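## Task

Take the white radish and the tomato out of the pan and place both completely within the bag, in the space between its two layers. At the end, every other object, including the white ball, must still be in the pan; the loaded portion of the bag must rest on the table; no more than one corner of the bag may lie on an arm's base; no part of the bag may be in the pan; and no part may stick out beyond the table edge by more than about a finger's width.

## Robot and tools

ROBOT. There are two six-joint arms, left_arm and right_arm, each with a parallel gripper. left_arm sits on the +y side; the names do not match image sides. Joint order for every row and every per-joint list: waist, shoulder, elbow, wrist pitch, wrist yaw, wrist roll. Stated ranges in rad: waist -2.618 to 3.054, shoulder 0.000 to 3.142, elbow 0.000 to 3.142, wrist pitch -1.571 to 1.571, wrist yaw -1.571 to 1.571, wrist roll -2.094 to 2.094. The true end of a joint may differ from these by up to 0.059 rad.

FRAMES. Scene frame: origin at table-top height, midway between the nominal bases, +x out over the table, +z up. Calibrated bases in the scene frame: left_arm at (-0.019, +0.343, +0.033) m, quat_wxyz (+1.000, 0, 0, -0.008); right_arm at (-0.046, -0.254, +0.023) m, quat_wxyz (+1.000, 0, 0, +0.016). Up is +z in both base frames. Each gripper's end_effector_position (m) and end_effector_quat_wxyz, and any wrist camera pose, are in that arm's own base frame. Fixed cameras and the table use the scene frame. Reported hand poses may be wrong by a few cm, worse at long reach. Fingers point along the gripper's +z and close along its y. The reported point lies between the pads, about 1 cm behind the tips.

ROW FORMAT. Every row has 14 numbers in [-1, 1], always for both arms. First come left_arm's 6 joint values and its opening, then right_arm's 6 joint values and its opening. Joint values are offsets, not poses. They count from the Joint targets in force when the action (or move) began, not from the previous row. The scale is 1.0 = 2.224 rad for waist, shoulder and elbow, and 1.0 = 8.485 rad for the three wrist joints. The opening is absolute: +1 fully open, -1 closed. To keep an arm still, send 0 for its joints. To keep a gripper as it is, repeat its current command, because 0 means half open.

execute_actions(actions, cameras). actions is a list of actions. Each action is a list of up to 15 rows, and each row lasts one 1/30 s step. A short action holds its last row until its 15 steps are done. An empty list just returns state and images. An action is rejected for both arms if any joint would end more than 0.059 rad beyond its range. A malformed action, or a first action failing that check, rejects the whole call. A joint asked past its real end stops there, and the result may say "joint sent to its limit".

move(target, speed, blend, opening_speed, blocking, cameras). target is either one 14-number row or a list of up to 15 rows. Every row counts from the same starting Joint targets. All joints travel together, so the hand follows a curve with no collision avoidance. speed is in rad/s for the joint with the farthest to go: 0.01 to 12.57, default 0.5. Give one value, or one per target. blend (rad) rounds corners at intermediate targets. opening_speed is per second on the -1..+1 scale, at least 0.2; use a low value for fragile items. blocking=false returns after about 0.5 s while the move continues. A path lasts at least 0.5 s, and the whole move is capped at 10 s. The result adds a "move:" line, such as done, off_target, moving, held or fault, possibly with limits=held. Faster moves, or targets set further past a contact, hit and press harder.

wait(seconds 0 to 10) lets time pass while commands are held. stop brakes a running move. zoom_image(camera, region [x0, y0, x1, y1], at most 504x504 px) enlarges part of a camera's latest image. finished_scene(scene) ends the current scene, given by its number. It is final, so call it only once the goal is met and will stay met without the robot.

RESULTS. Joint positions and Joint velocities give one block per arm: six joints (rad, rad/s), then the finger-pad gap (m; 0.094 m means fully open). "within noise" means the arm is still. Joint targets is the base for your next offsets. Tool commands shows the current gripper commands. grip_measured uses the opening scale and reads slightly wide when empty. On a hard object it reads up to about 0.064 narrower than the object, or a bit wider. It follows your command down to the force limit, so it shows no jump at contact. Open well above grip_measured to release. Joint torques are in N m, positive toward larger angles, offset and noisy. Joints 1 to 3 wrap at ±28. "joint command not followed" means the clearance check changed the targets. Joint speed is limited, and targets stay within 0.339 rad (first three joints) or 2.2 rad (wrists) of the measured angles. Targets that would put the gripper more than 200 mm from where it is get scaled back. Friction and weight can leave a joint short, and tiny turns may not happen at all.

CAMERAS (896x504 each): cam_head_left, cam_head_right, cam_high, cam_low, cam_left_wrist, cam_right_wrist.

AVOID. Do not drop or throw items, or release them while they are moving. Do not let anything leave the table. Avoid slamming into things, pushing hard, and any contact between the arms; never close one gripper on the other's fingers. Avoid long holding, long stretched poses, and pushing toward unreachable poses. These heat the motors: MOTOR HOT appears at 75 °C, the arm folds and goes idle at 90 °C, and it goes limp at 100 °C. Loose objects may be nudged by outside pushes from time to time. Smooth, low-effort motion is preferred.

Each tool is called by a JSON object that holds its "method" and its "body", one argument or row to a line.

## Session

{"method": "execute_actions", "body": {
  "actions": []
}}

Scene clock: 0.00 s.
left_arm: end_effector_position=(+0.4004, -0.0007, +0.0974) grip_measured=+1.000 end_effector_quat_wxyz=(+0.587, -0.029, +0.806, +0.069) | right_arm: end_effector_position=(+0.3897, -0.0329, +0.0731) grip_measured=+1.000 end_effector_quat_wxyz=(+0.525, +0.060, +0.848, -0.037)
Joint positions: left_arm=[-0.108 1.582 0.391 0.875 -0.249 0.001 0.094] | right_arm=[-0.048 1.537 0.415 0.659 0.083 0.041 0.094]
Joint velocities: within noise
Joint torques (N m): no reading
Heat: left arm: 25 °C; right arm: 28 °C.
Joint targets: left_arm=[-0.108 1.579 0.395 0.869 -0.249 0.001] | right_arm=[-0.048 1.527 0.425 0.672 0.084 0.041]
Tool commands: left_gripper/opening=+1.0 right_gripper/opening=+1.0

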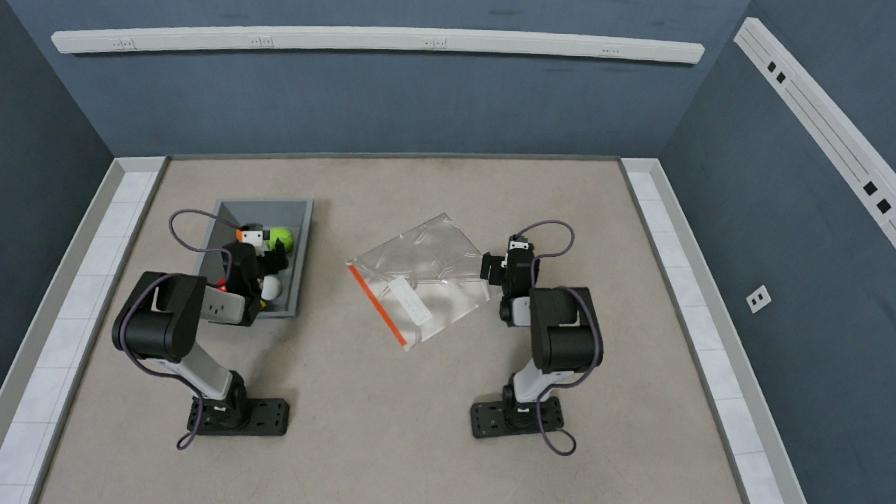

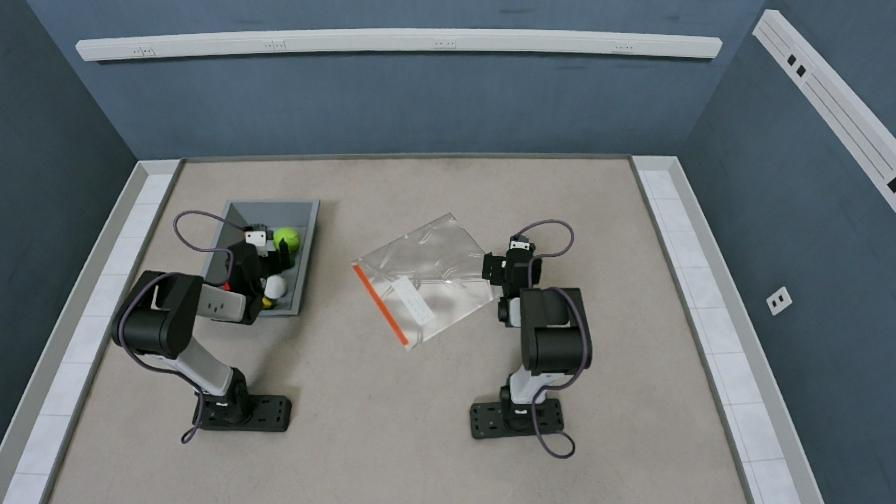

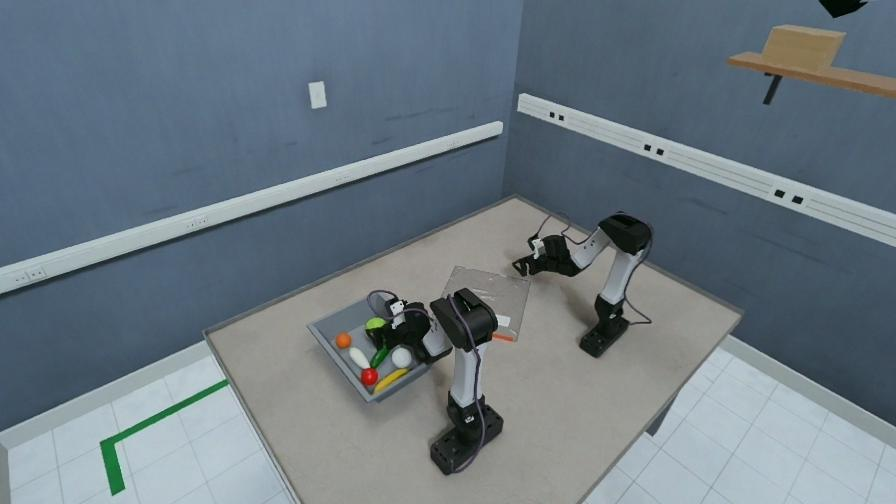

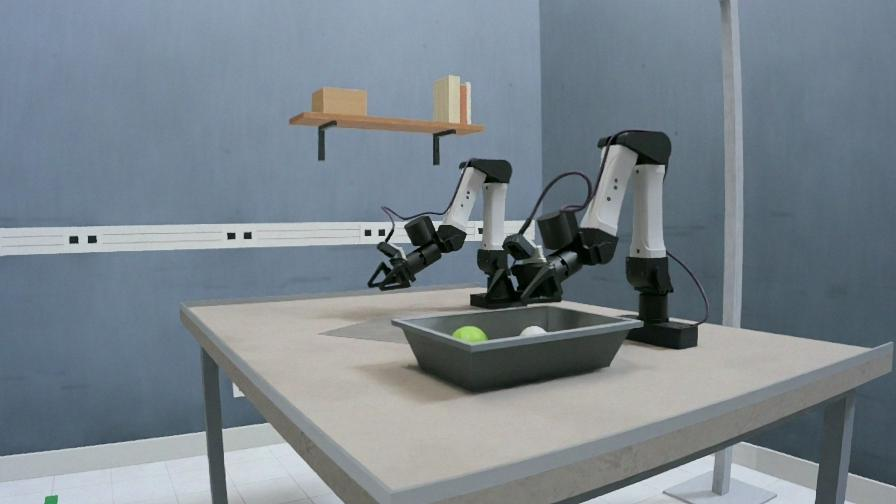

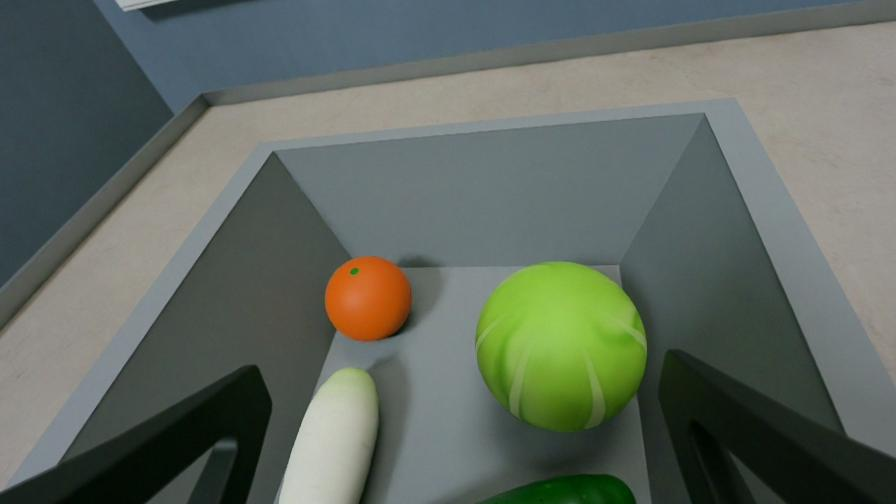

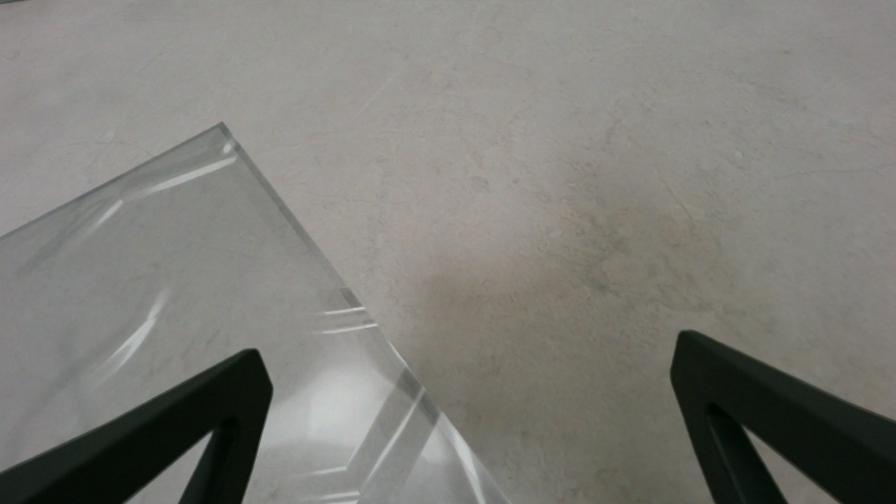

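{"method": "zoom_image", "body": {
  "camera": "cam_head_left",
  "region": [170, 180, 420, 330]
}}

{"method": "zoom_image", "body": {
  "camera": "cam_head_left",
  "region": [330, 200, 610, 450]
}}

{"method": "zoom_image", "body": {
  "camera": "cam_high",
  "region": [290, 240, 550, 420]
}}

Scaled by 2.016 from the camera's 896x504 image, which has a finer 1280x720 frame.

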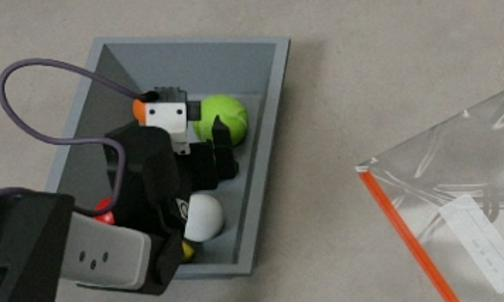

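Scaled by 1.800 from the camera's 896x504 image, which has a finer 1280x720 frame.

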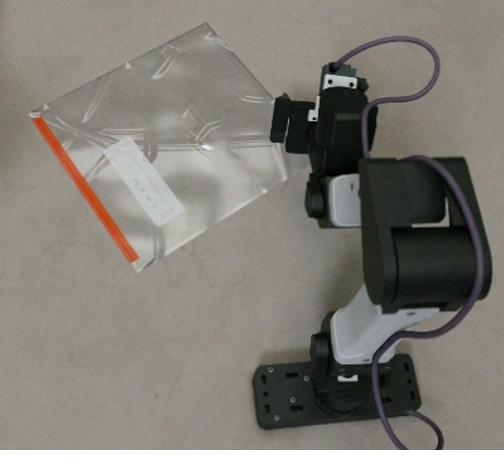

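Scaled by 1.938 from the camera's 896x504 image, which has a finer 1280x720 frame.

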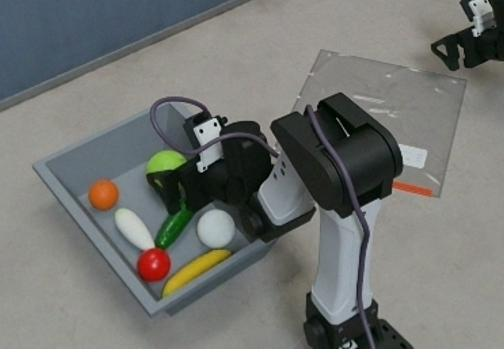

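{"method": "move", "body": {
  "target": [0.0576,-0.163,0.3844,-0.2478,0.0293,0,1,0.4038,-0.157,0.2878,-0.1955,-0.0099,-0.0048,1],
  "speed": 1.2,
  "cameras": ["cam_left_wrist","cam_right_wrist","cam_head_left","cam_high"]
}}

Scene clock: 7.03 s.
left_arm: end_effector_position=(+0.2610, +0.0063, +0.1934) grip_measured=+1.000 end_effector_quat_wxyz=(+0.178, -0.008, +0.984, +0.009) | right_arm: end_effector_position=(+0.1847, +0.2056, +0.1562) grip_measured=+1.000 end_effector_quat_wxyz=(+0.195, -0.396, +0.893, +0.084)
Joint positions: left_arm=[0.014 1.223 1.231 -1.219 -0.016 0.001 0.094] | right_arm=[0.844 1.195 1.038 -0.986 0.009 0.008 0.094]
Joint velocities: within noise
Joint torques (N m): left_arm=[0.73 -3.95 9.32 1.08 0.15 -0.04] | right_arm=[0.64 -4.97 9.36 1.04 -0.11 -0.03]
Heat: left arm: 28 °C; right arm: 28 °C.
Joint targets: left_arm=[0.020 1.217 1.250 -1.234 0.000 0.001] | right_arm=[0.850 1.178 1.066 -0.987 0.000 0.000]
move: done
Images, in order (width x height): cam_head_left 896x504, cam_high 896x504, cam_left_wrist 896x504, cam_right_wrist 896x504.

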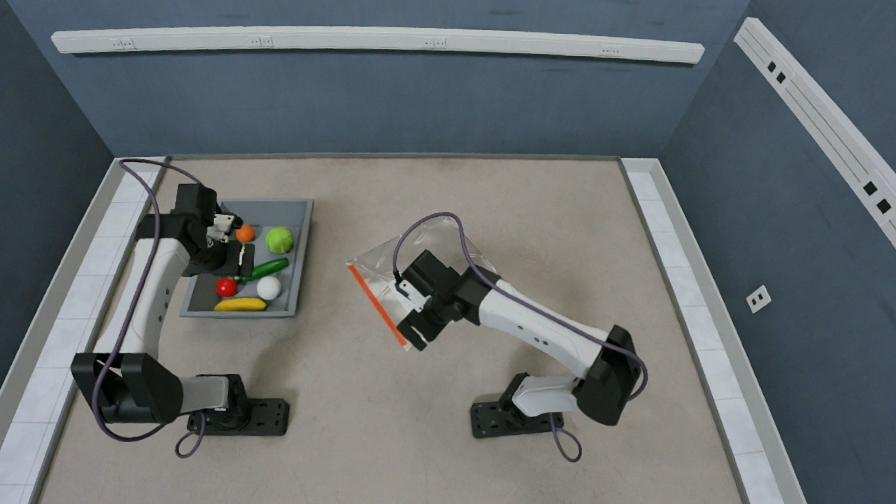

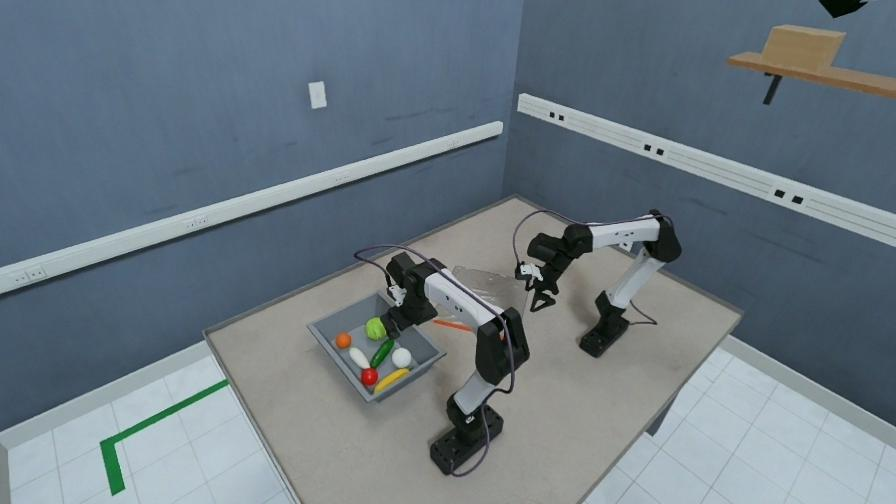

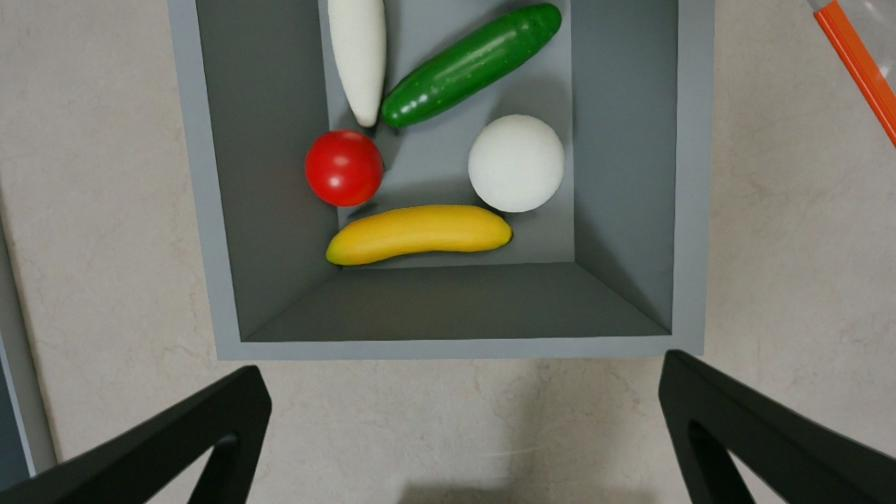

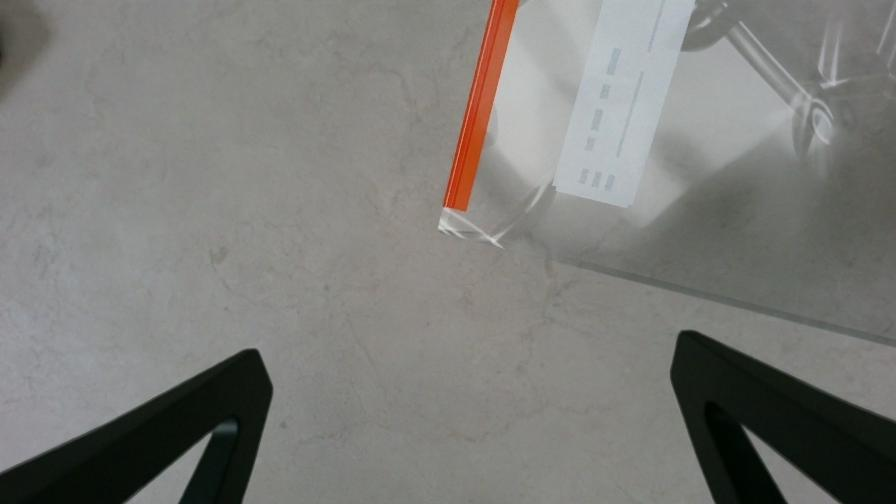

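{"method": "zoom_image", "body": {
  "camera": "cam_right_wrist",
  "region": [400, 0, 720, 280]
}}

{"method": "zoom_image", "body": {
  "camera": "cam_low",
  "region": [300, 300, 420, 350]
}}

Scaled by 1.575 from the camera's 896x504 image, which has a finer 1280x720 frame.

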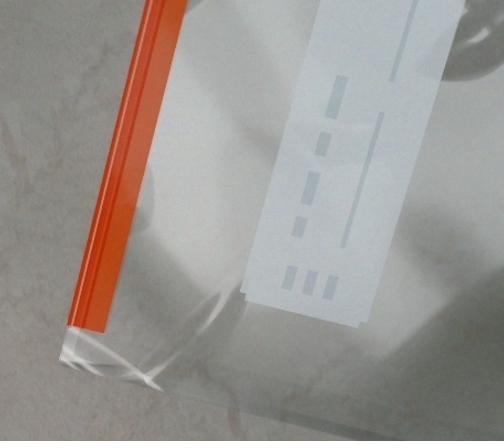

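This scene's latest camera images include none from cam_low. They are from: cam_head_left, cam_high, cam_left_wrist, cam_right_wrist. cam_low's image comes with the result of a call that names it in "cameras".

{"method": "move", "body": {
  "target": [-0.409,-0.177,-0.51,0.1934,0,0,1,0,0,0,0,0,0,1],
  "speed": 1.2,
  "cameras": ["cam_left_wrist","cam_low","cam_head_left","cam_head_right","cam_high"]
}}

{"method": "zoom_image", "body": {
  "camera": "cam_left_wrist",
  "region": [200, 100, 700, 500]
}}

{"method": "zoom_image", "body": {
  "camera": "cam_low",
  "region": [280, 250, 480, 360]
}}

{"method": "zoom_image", "body": {
  "camera": "cam_head_left",
  "region": [170, 190, 330, 330]
}}

Scene clock: 11.00 s.
left_arm: end_effector_position=(+0.1935, -0.2323, +0.1226) grip_measured=+1.000 end_effector_quat_wxyz=(+0.538, +0.341, +0.729, -0.249) | right_arm: end_effector_position=(+0.1846, +0.2055, +0.1561) grip_measured=+1.000 end_effector_quat_wxyz=(+0.194, -0.396, +0.893, +0.084)
Joint positions: left_arm=[-0.883 0.83 0.127 0.402 -0.012 0.001 0.094] | right_arm=[0.844 1.195 1.038 -0.987 0.009 0.007 0.094]
Joint velocities: within noise
Joint torques (N m): left_arm=[-0.28 -1.51 7.04 2.48 0.12 -0.05] | right_arm=[0.64 -4.94 9.35 1.03 -0.11 -0.03]
Heat: left arm: 28 °C; right arm: 29 °C.
Joint targets: left_arm=[-0.889 0.823 0.116 0.407 0.000 0.001] | right_arm=[0.850 1.178 1.066 -0.987 0.000 0.000]
move: done
Images, in order (width x height): cam_head_left 896x504, cam_head_right 896x504, cam_high 896x504, cam_low 896x504, cam_left_wrist 896x504.

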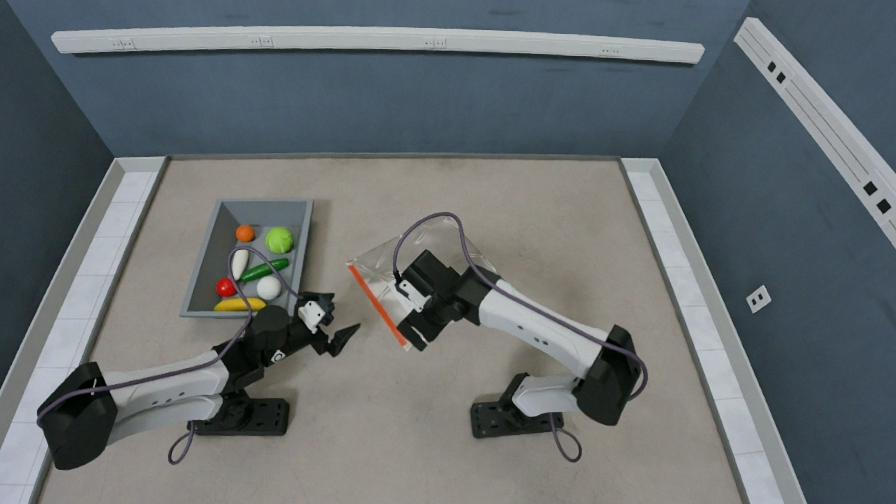

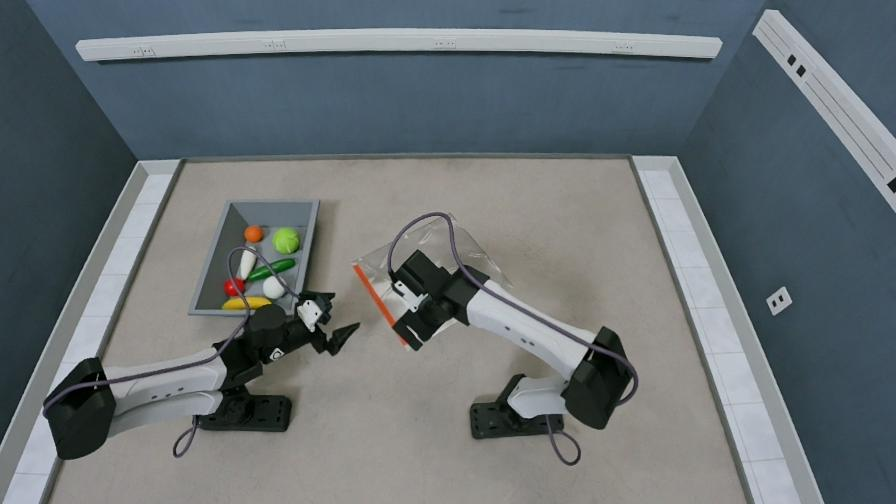

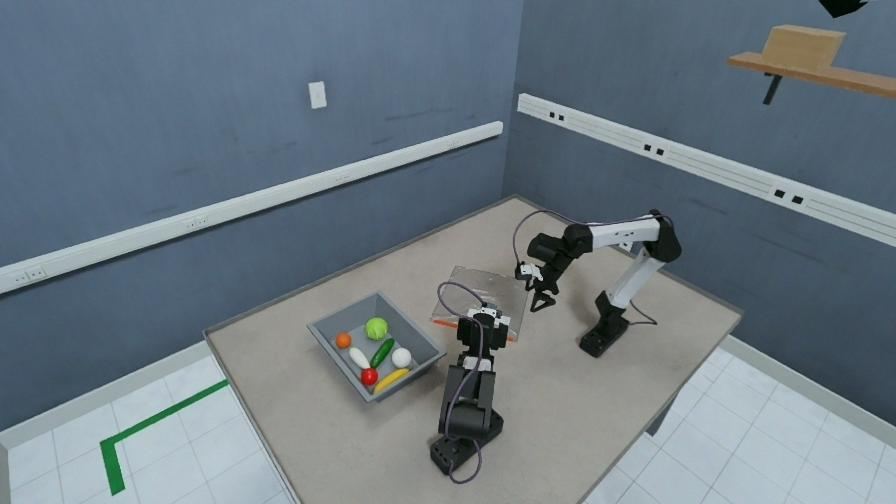

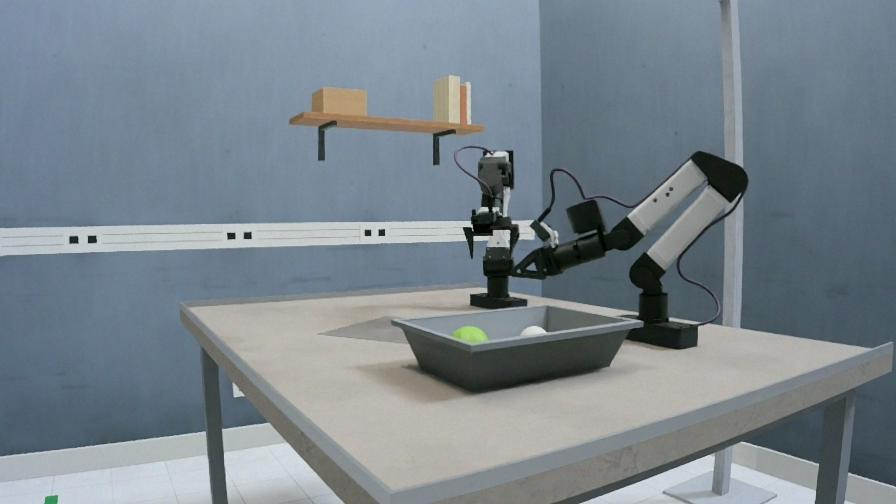

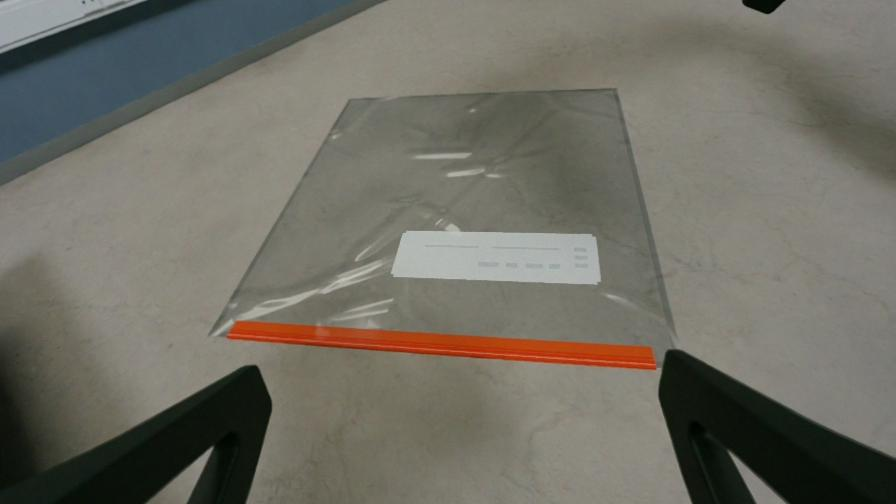

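Scaled by 1.008 from the camera's 896x504 image, which has a finer 1280x720 frame.

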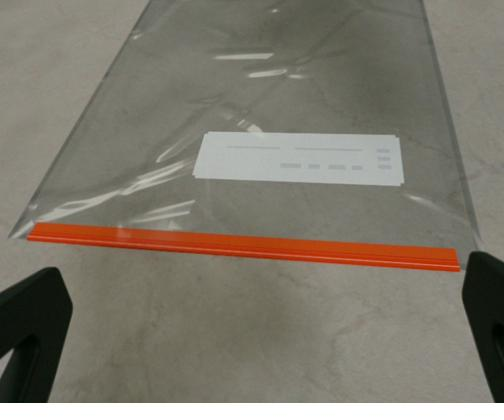

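Scaled by 2.520 from the camera's 896x504 image, which has a finer 1280x720 frame.

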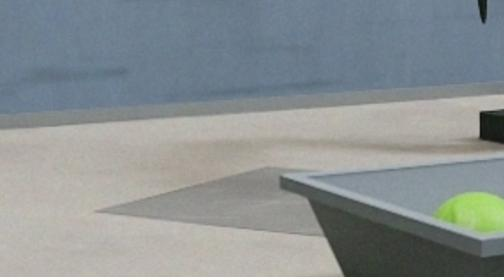

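Scaled by 3.150 from the camera's 896x504 image, which has a finer 1280x720 frame.

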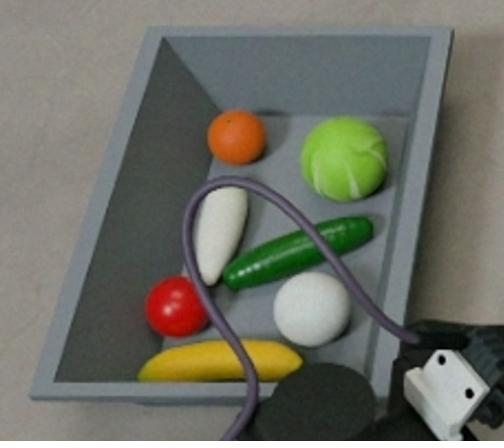

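{"method": "zoom_image", "body": {
  "camera": "cam_head_left",
  "region": [270, 240, 450, 370]
}}

Scaled by 2.800 from the camera's 896x504 image, which has a finer 1280x720 frame.

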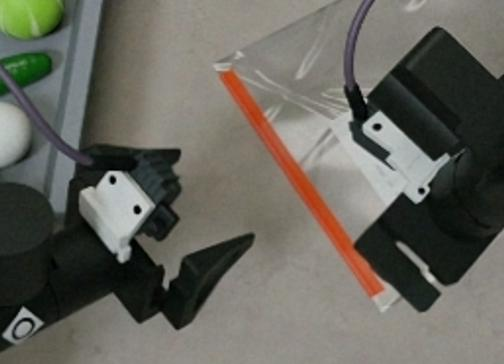

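{"method": "zoom_image", "body": {
  "camera": "cam_left_wrist",
  "region": [200, 300, 330, 370]
}}

{"method": "zoom_image", "body": {
  "camera": "cam_left_wrist",
  "region": [570, 310, 700, 380]
}}

Scaled by 3.877 from the camera's 896x504 image, which has a finer 1280x720 frame.

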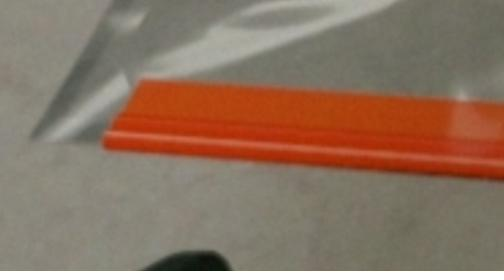

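Scaled by 3.877 from the camera's 896x504 image, which has a finer 1280x720 frame.

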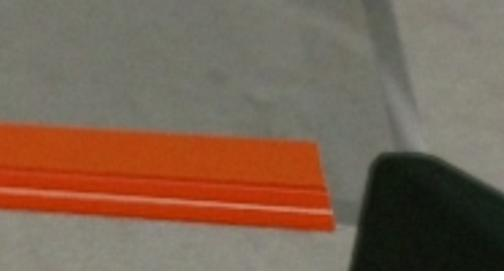

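{"method": "move", "body": {
  "target": [0,-0.1502,0.2469,-0.1394,0,0,1,-0.058,0.4814,0.4308,-0.0423,0,0.0212,-0.1],
  "speed": 1.0,
  "cameras": ["cam_left_wrist","cam_right_wrist","cam_head_left","cam_low"]
}}

Scene clock: 17.93 s.
left_arm: end_effector_position=(+0.1428, -0.1707, +0.1949) grip_measured=+1.000 end_effector_quat_wxyz=(+0.422, +0.376, +0.802, -0.193) | right_arm: end_effector_position=(+0.3251, +0.2861, +0.0736) grip_measured=-0.099 end_effector_quat_wxyz=(-0.004, -0.273, +0.962, -0.006)
Joint positions: left_arm=[-0.883 0.493 0.645 -0.759 -0.012 0.001 0.094] | right_arm=[0.725 2.241 1.997 -1.339 0.008 0.173 0.042]
Joint velocities: within noise
Joint torques (N m): left_arm=[-0.25 0.76 9.89 2.02 0.12 -0.05] | right_arm=[-0.29 -10.71 8.54 0.19 -0.09 0.15]
Heat: left arm: 30 °C; right arm: 29 °C.
Joint targets: left_arm=[-0.889 0.488 0.665 -0.776 0.000 0.001] | right_arm=[0.722 2.249 2.024 -1.345 0.000 0.180]
move: done
Images, in order (width x height): cam_head_left 896x504, cam_low 896x504, cam_left_wrist 896x504, cam_right_wrist 896x504.

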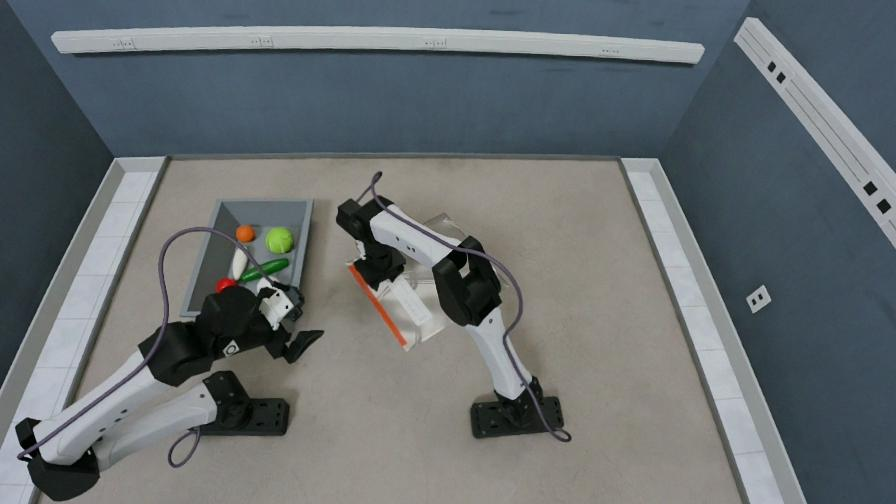

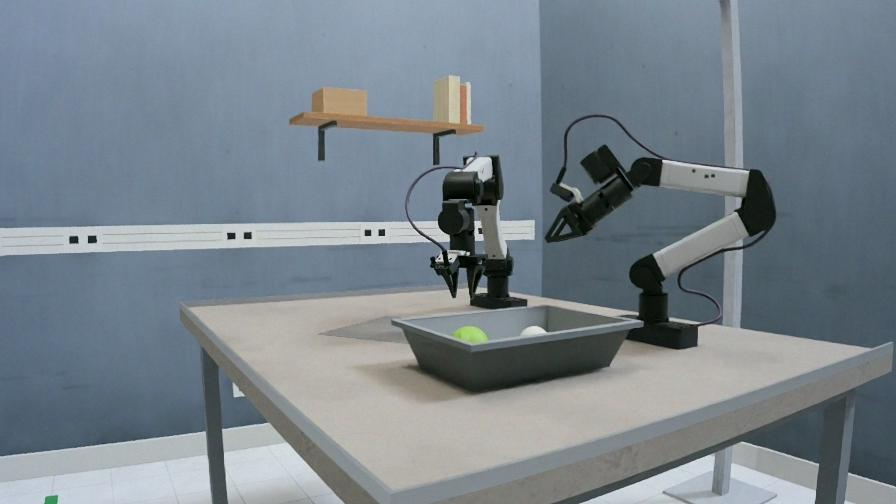

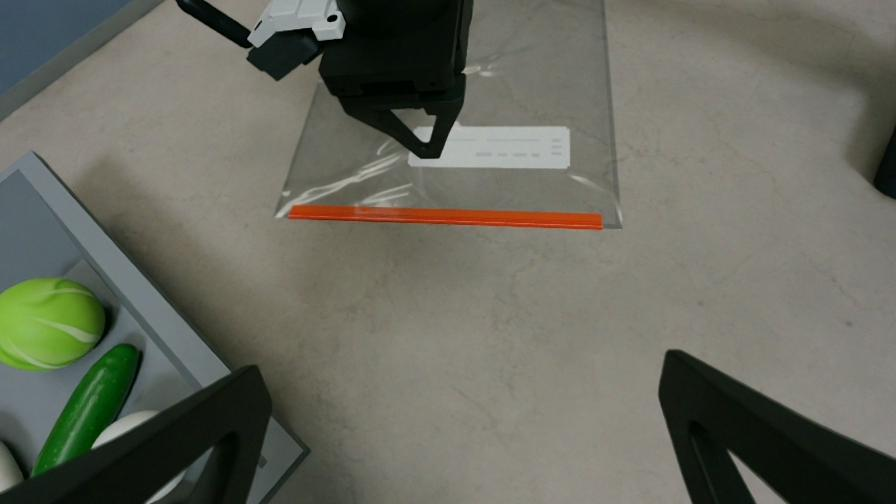

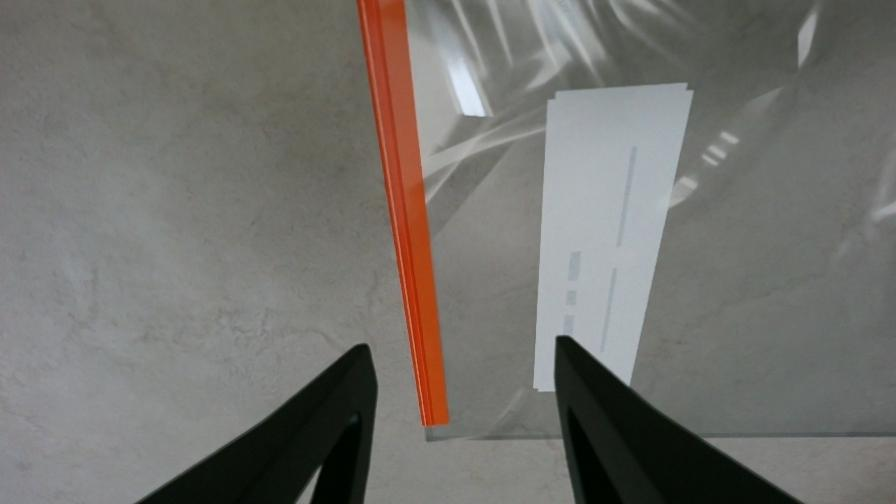

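{"method": "move", "body": {
  "target": [0,0,0,0,0,0,1,0,0.0201,-0.1077,0.0334,0,0,-0.1],
  "speed": 0.3,
  "cameras": ["cam_left_wrist","cam_right_wrist"]
}}

Scene clock: 20.03 s.
left_arm: end_effector_position=(+0.1427, -0.1706, +0.1947) grip_measured=+1.000 end_effector_quat_wxyz=(+0.421, +0.377, +0.802, -0.193) | right_arm: end_effector_position=(+0.3280, +0.2887, +0.0048) grip_measured=-0.099 end_effector_quat_wxyz=(+0.003, -0.272, +0.962, -0.003)
Joint positions: left_arm=[-0.883 0.493 0.645 -0.76 -0.012 0.001 0.094] | right_arm=[0.725 2.28 1.786 -1.074 0.008 0.173 0.042]
Joint velocities: within noise
Joint torques (N m): left_arm=[-0.29 0.69 9.88 2.03 0.12 -0.04] | right_arm=[-0.31 -10.32 5.64 0.4 -0.09 0.12]
Heat: left arm: 30 °C; right arm: 30 °C.
Joint targets: left_arm=[-0.889 0.488 0.665 -0.776 0.000 0.001] | right_arm=[0.722 2.293 1.784 -1.062 0.000 0.180]
move: done
Images, in order (width x height): cam_left_wrist 896x504, cam_right_wrist 896x504.

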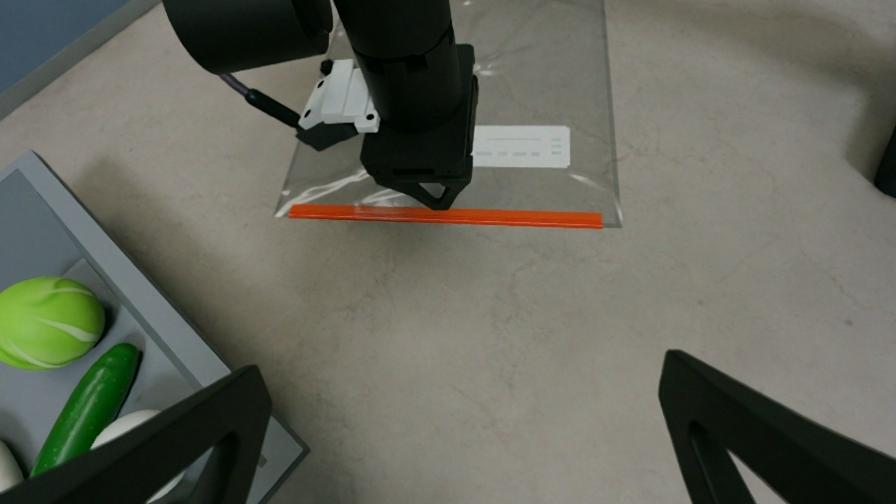

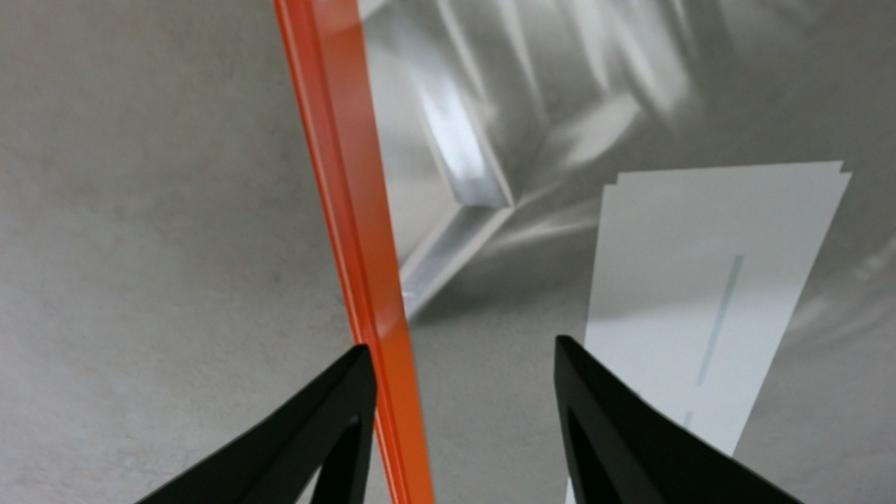

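{"method": "move", "body": {
  "target": [0,0,0,0,0,0,1,0,0.011,-0.018,0.0076,0,0,-0.1],
  "speed": 0.15,
  "cameras": ["cam_left_wrist","cam_right_wrist"]
}}

Scene clock: 21.13 s.
left_arm: end_effector_position=(+0.1427, -0.1706, +0.1947) grip_measured=+1.000 end_effector_quat_wxyz=(+0.421, +0.377, +0.802, -0.193) | right_arm: end_effector_position=(+0.3287, +0.2899, -0.0078) grip_measured=-0.099 end_effector_quat_wxyz=(+0.005, -0.272, +0.962, +0.000)
Joint positions: left_arm=[-0.883 0.493 0.645 -0.76 -0.012 0.001 0.094] | right_arm=[0.725 2.294 1.758 -1.026 0.006 0.174 0.042]
Joint velocities: within noise
Joint torques (N m): left_arm=[-0.28 0.7 9.89 2.03 0.12 -0.06] | right_arm=[-0.29 -9.57 4.51 0.58 -0.07 0.12]
Heat: left arm: 31 °C; right arm: 30 °C.
Joint targets: left_arm=[-0.889 0.488 0.665 -0.776 0.000 0.001] | right_arm=[0.722 2.318 1.744 -0.998 0.000 0.180]
move: done
Images, in order (width x height): cam_left_wrist 896x504, cam_right_wrist 896x504.

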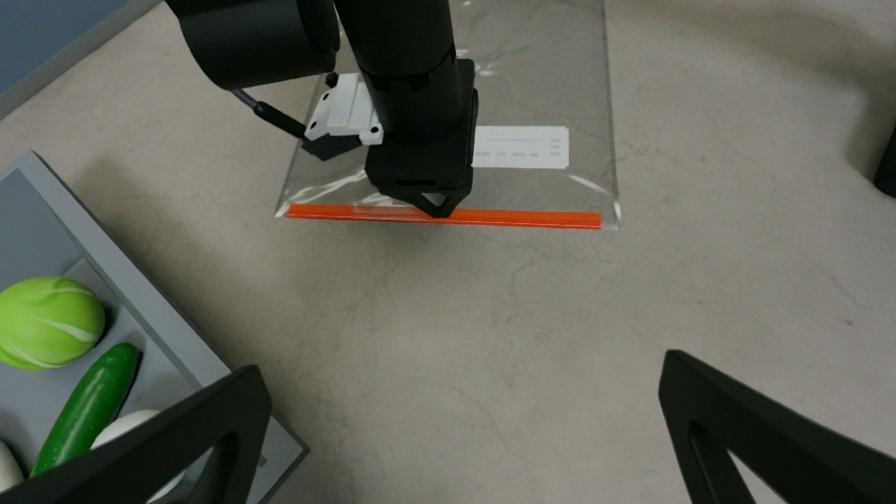

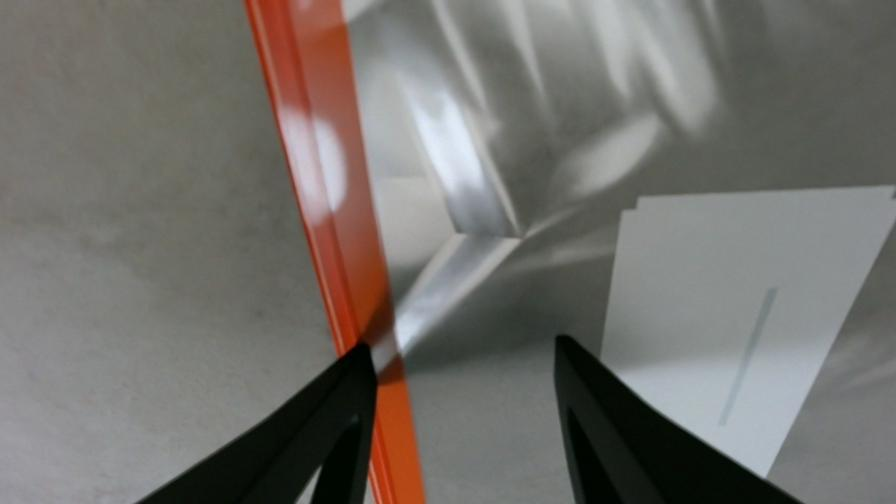

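{"method": "move", "body": {
  "target": [
    [0,0,0,0,0,0,1,0,0.0045,-0.0065,0.003,0,0,-0.1],
    [0,0,0,0,0,0,1,0,0.0045,-0.0065,0.003,0,0,-0.95]
  ],
  "speed": 0.15,
  "opening_speed": 0.4,
  "cameras": ["cam_left_wrist","cam_right_wrist"]
}}

Scene clock: 24.43 s.
left_arm: end_effector_position=(+0.1427, -0.1706, +0.1947) grip_measured=+1.000 end_effector_quat_wxyz=(+0.421, +0.377, +0.802, -0.193) | right_arm: end_effector_position=(+0.3324, +0.2922, -0.0086) grip_measured=-0.947 end_effector_quat_wxyz=(+0.014, -0.271, +0.962, +0.003)
Joint positions: left_arm=[-0.883 0.493 0.645 -0.76 -0.012 0.001 0.094] | right_arm=[0.724 2.294 1.754 -1.003 0.007 0.174 0.002]
Joint velocities: within noise
Joint torques (N m): left_arm=[-0.29 0.75 9.91 2.04 0.11 -0.05] | right_arm=[-0.2 -8.58 3.51 0.65 -0.08 0.12]
Heat: left arm: 31 °C; right arm: 31 °C.
Joint targets: left_arm=[-0.889 0.488 0.665 -0.776 0.000 0.001] | right_arm=[0.721 2.328 1.730 -0.972 0.000 0.180]
move: done; target 2's new numbers were sent with right_arm's wrist pitch 0.049 rad from that target
Images, in order (width x height): cam_left_wrist 896x504, cam_right_wrist 896x504.

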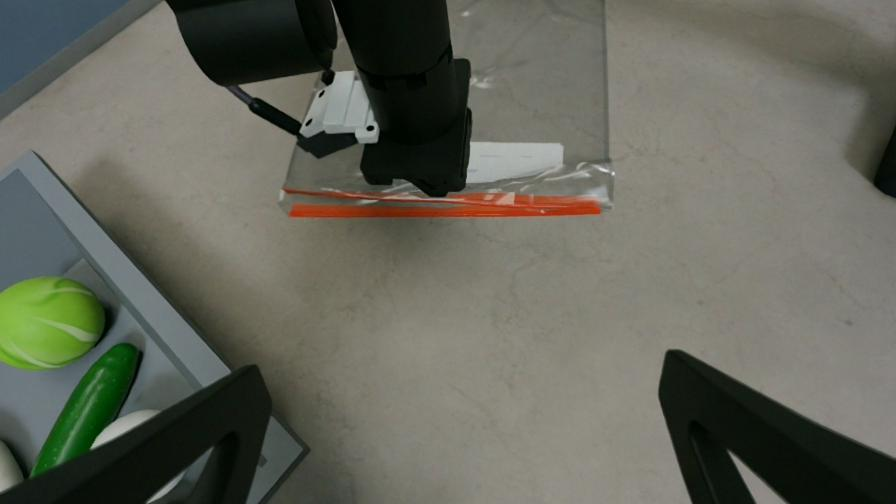

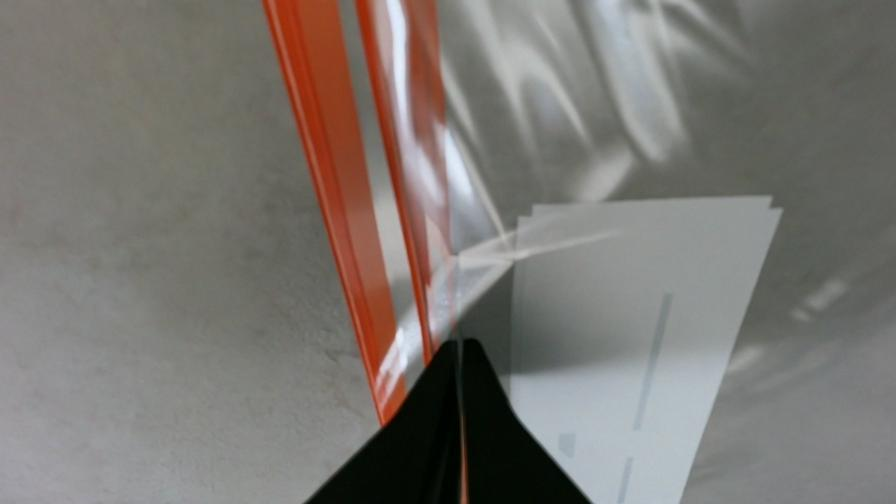

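{"method": "move", "body": {
  "target": [
    [0,0,0,0,0,0,1,0,0,0,0,0,0,-1],
    [0,0,0,0,0,0,1,0,-0.0355,0.1322,-0.044,0,0,-1]
  ],
  "speed": 0.25,
  "cameras": ["cam_left_wrist","cam_right_wrist","cam_low","cam_head_left"]
}}

Scene clock: 27.33 s.
left_arm: end_effector_position=(+0.1427, -0.1706, +0.1947) grip_measured=+1.000 end_effector_quat_wxyz=(+0.421, +0.377, +0.802, -0.193) | right_arm: end_effector_position=(+0.3238, +0.2846, +0.0521) grip_measured=-0.988 end_effector_quat_wxyz=(-0.027, -0.271, +0.962, -0.017)
Joint positions: left_arm=[-0.883 0.493 0.645 -0.76 -0.012 0.001 0.094] | right_arm=[0.724 2.294 1.998 -1.338 0.007 0.174 0.001]
Joint velocities: within noise
Joint torques (N m): left_arm=[-0.28 0.68 9.91 2.02 0.11 -0.05] | right_arm=[-0.21 -15.57 8.32 0.11 -0.08 0.12]
Heat: left arm: 31 °C; right arm: 33 °C.
Joint targets: left_arm=[-0.889 0.488 0.665 -0.776 0.000 0.001] | right_arm=[0.721 2.249 2.024 -1.345 0.000 0.180]
move: off_target (right_arm); right_arm: the shoulder is farthest, 0.045 rad from its target
Images, in order (width x height): cam_head_left 896x504, cam_low 896x504, cam_left_wrist 896x504, cam_right_wrist 896x504.

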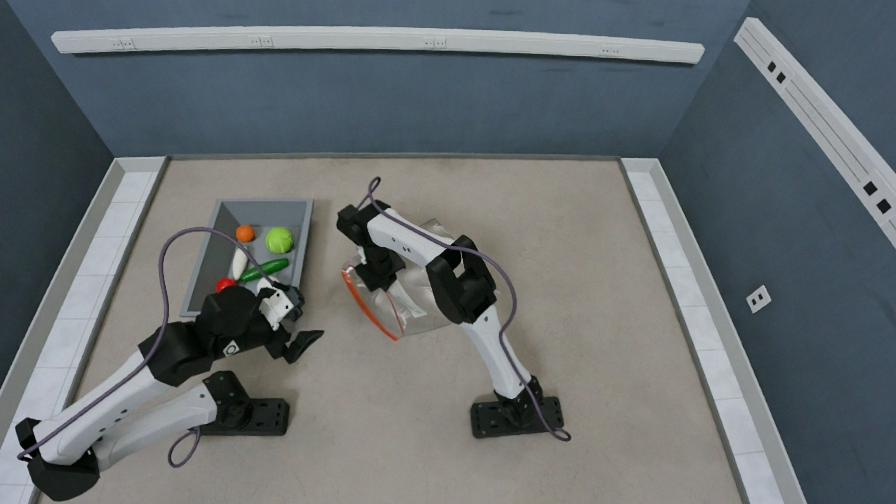

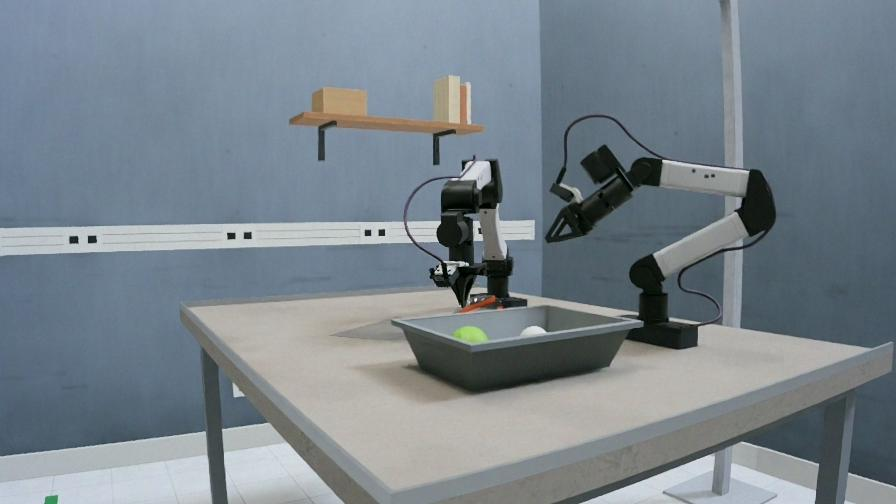

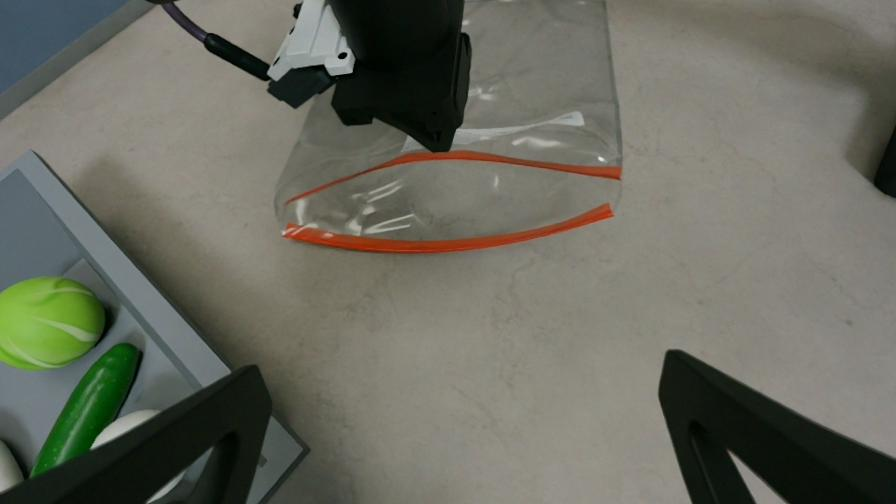

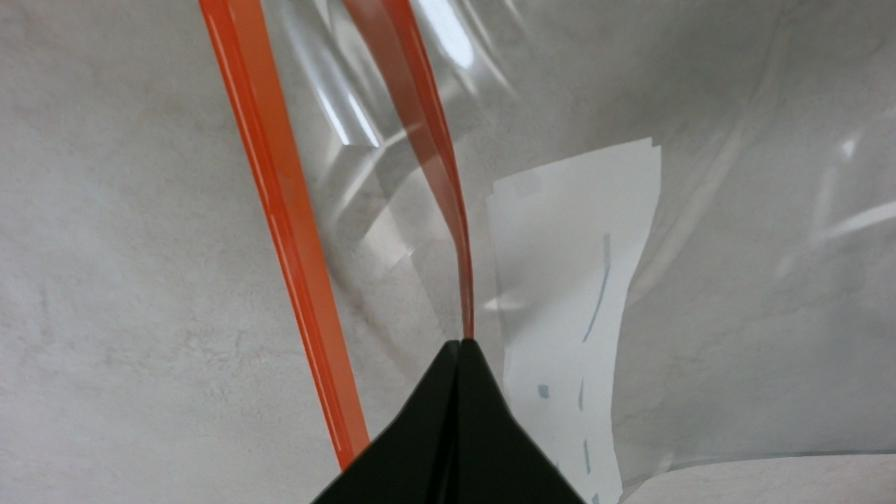

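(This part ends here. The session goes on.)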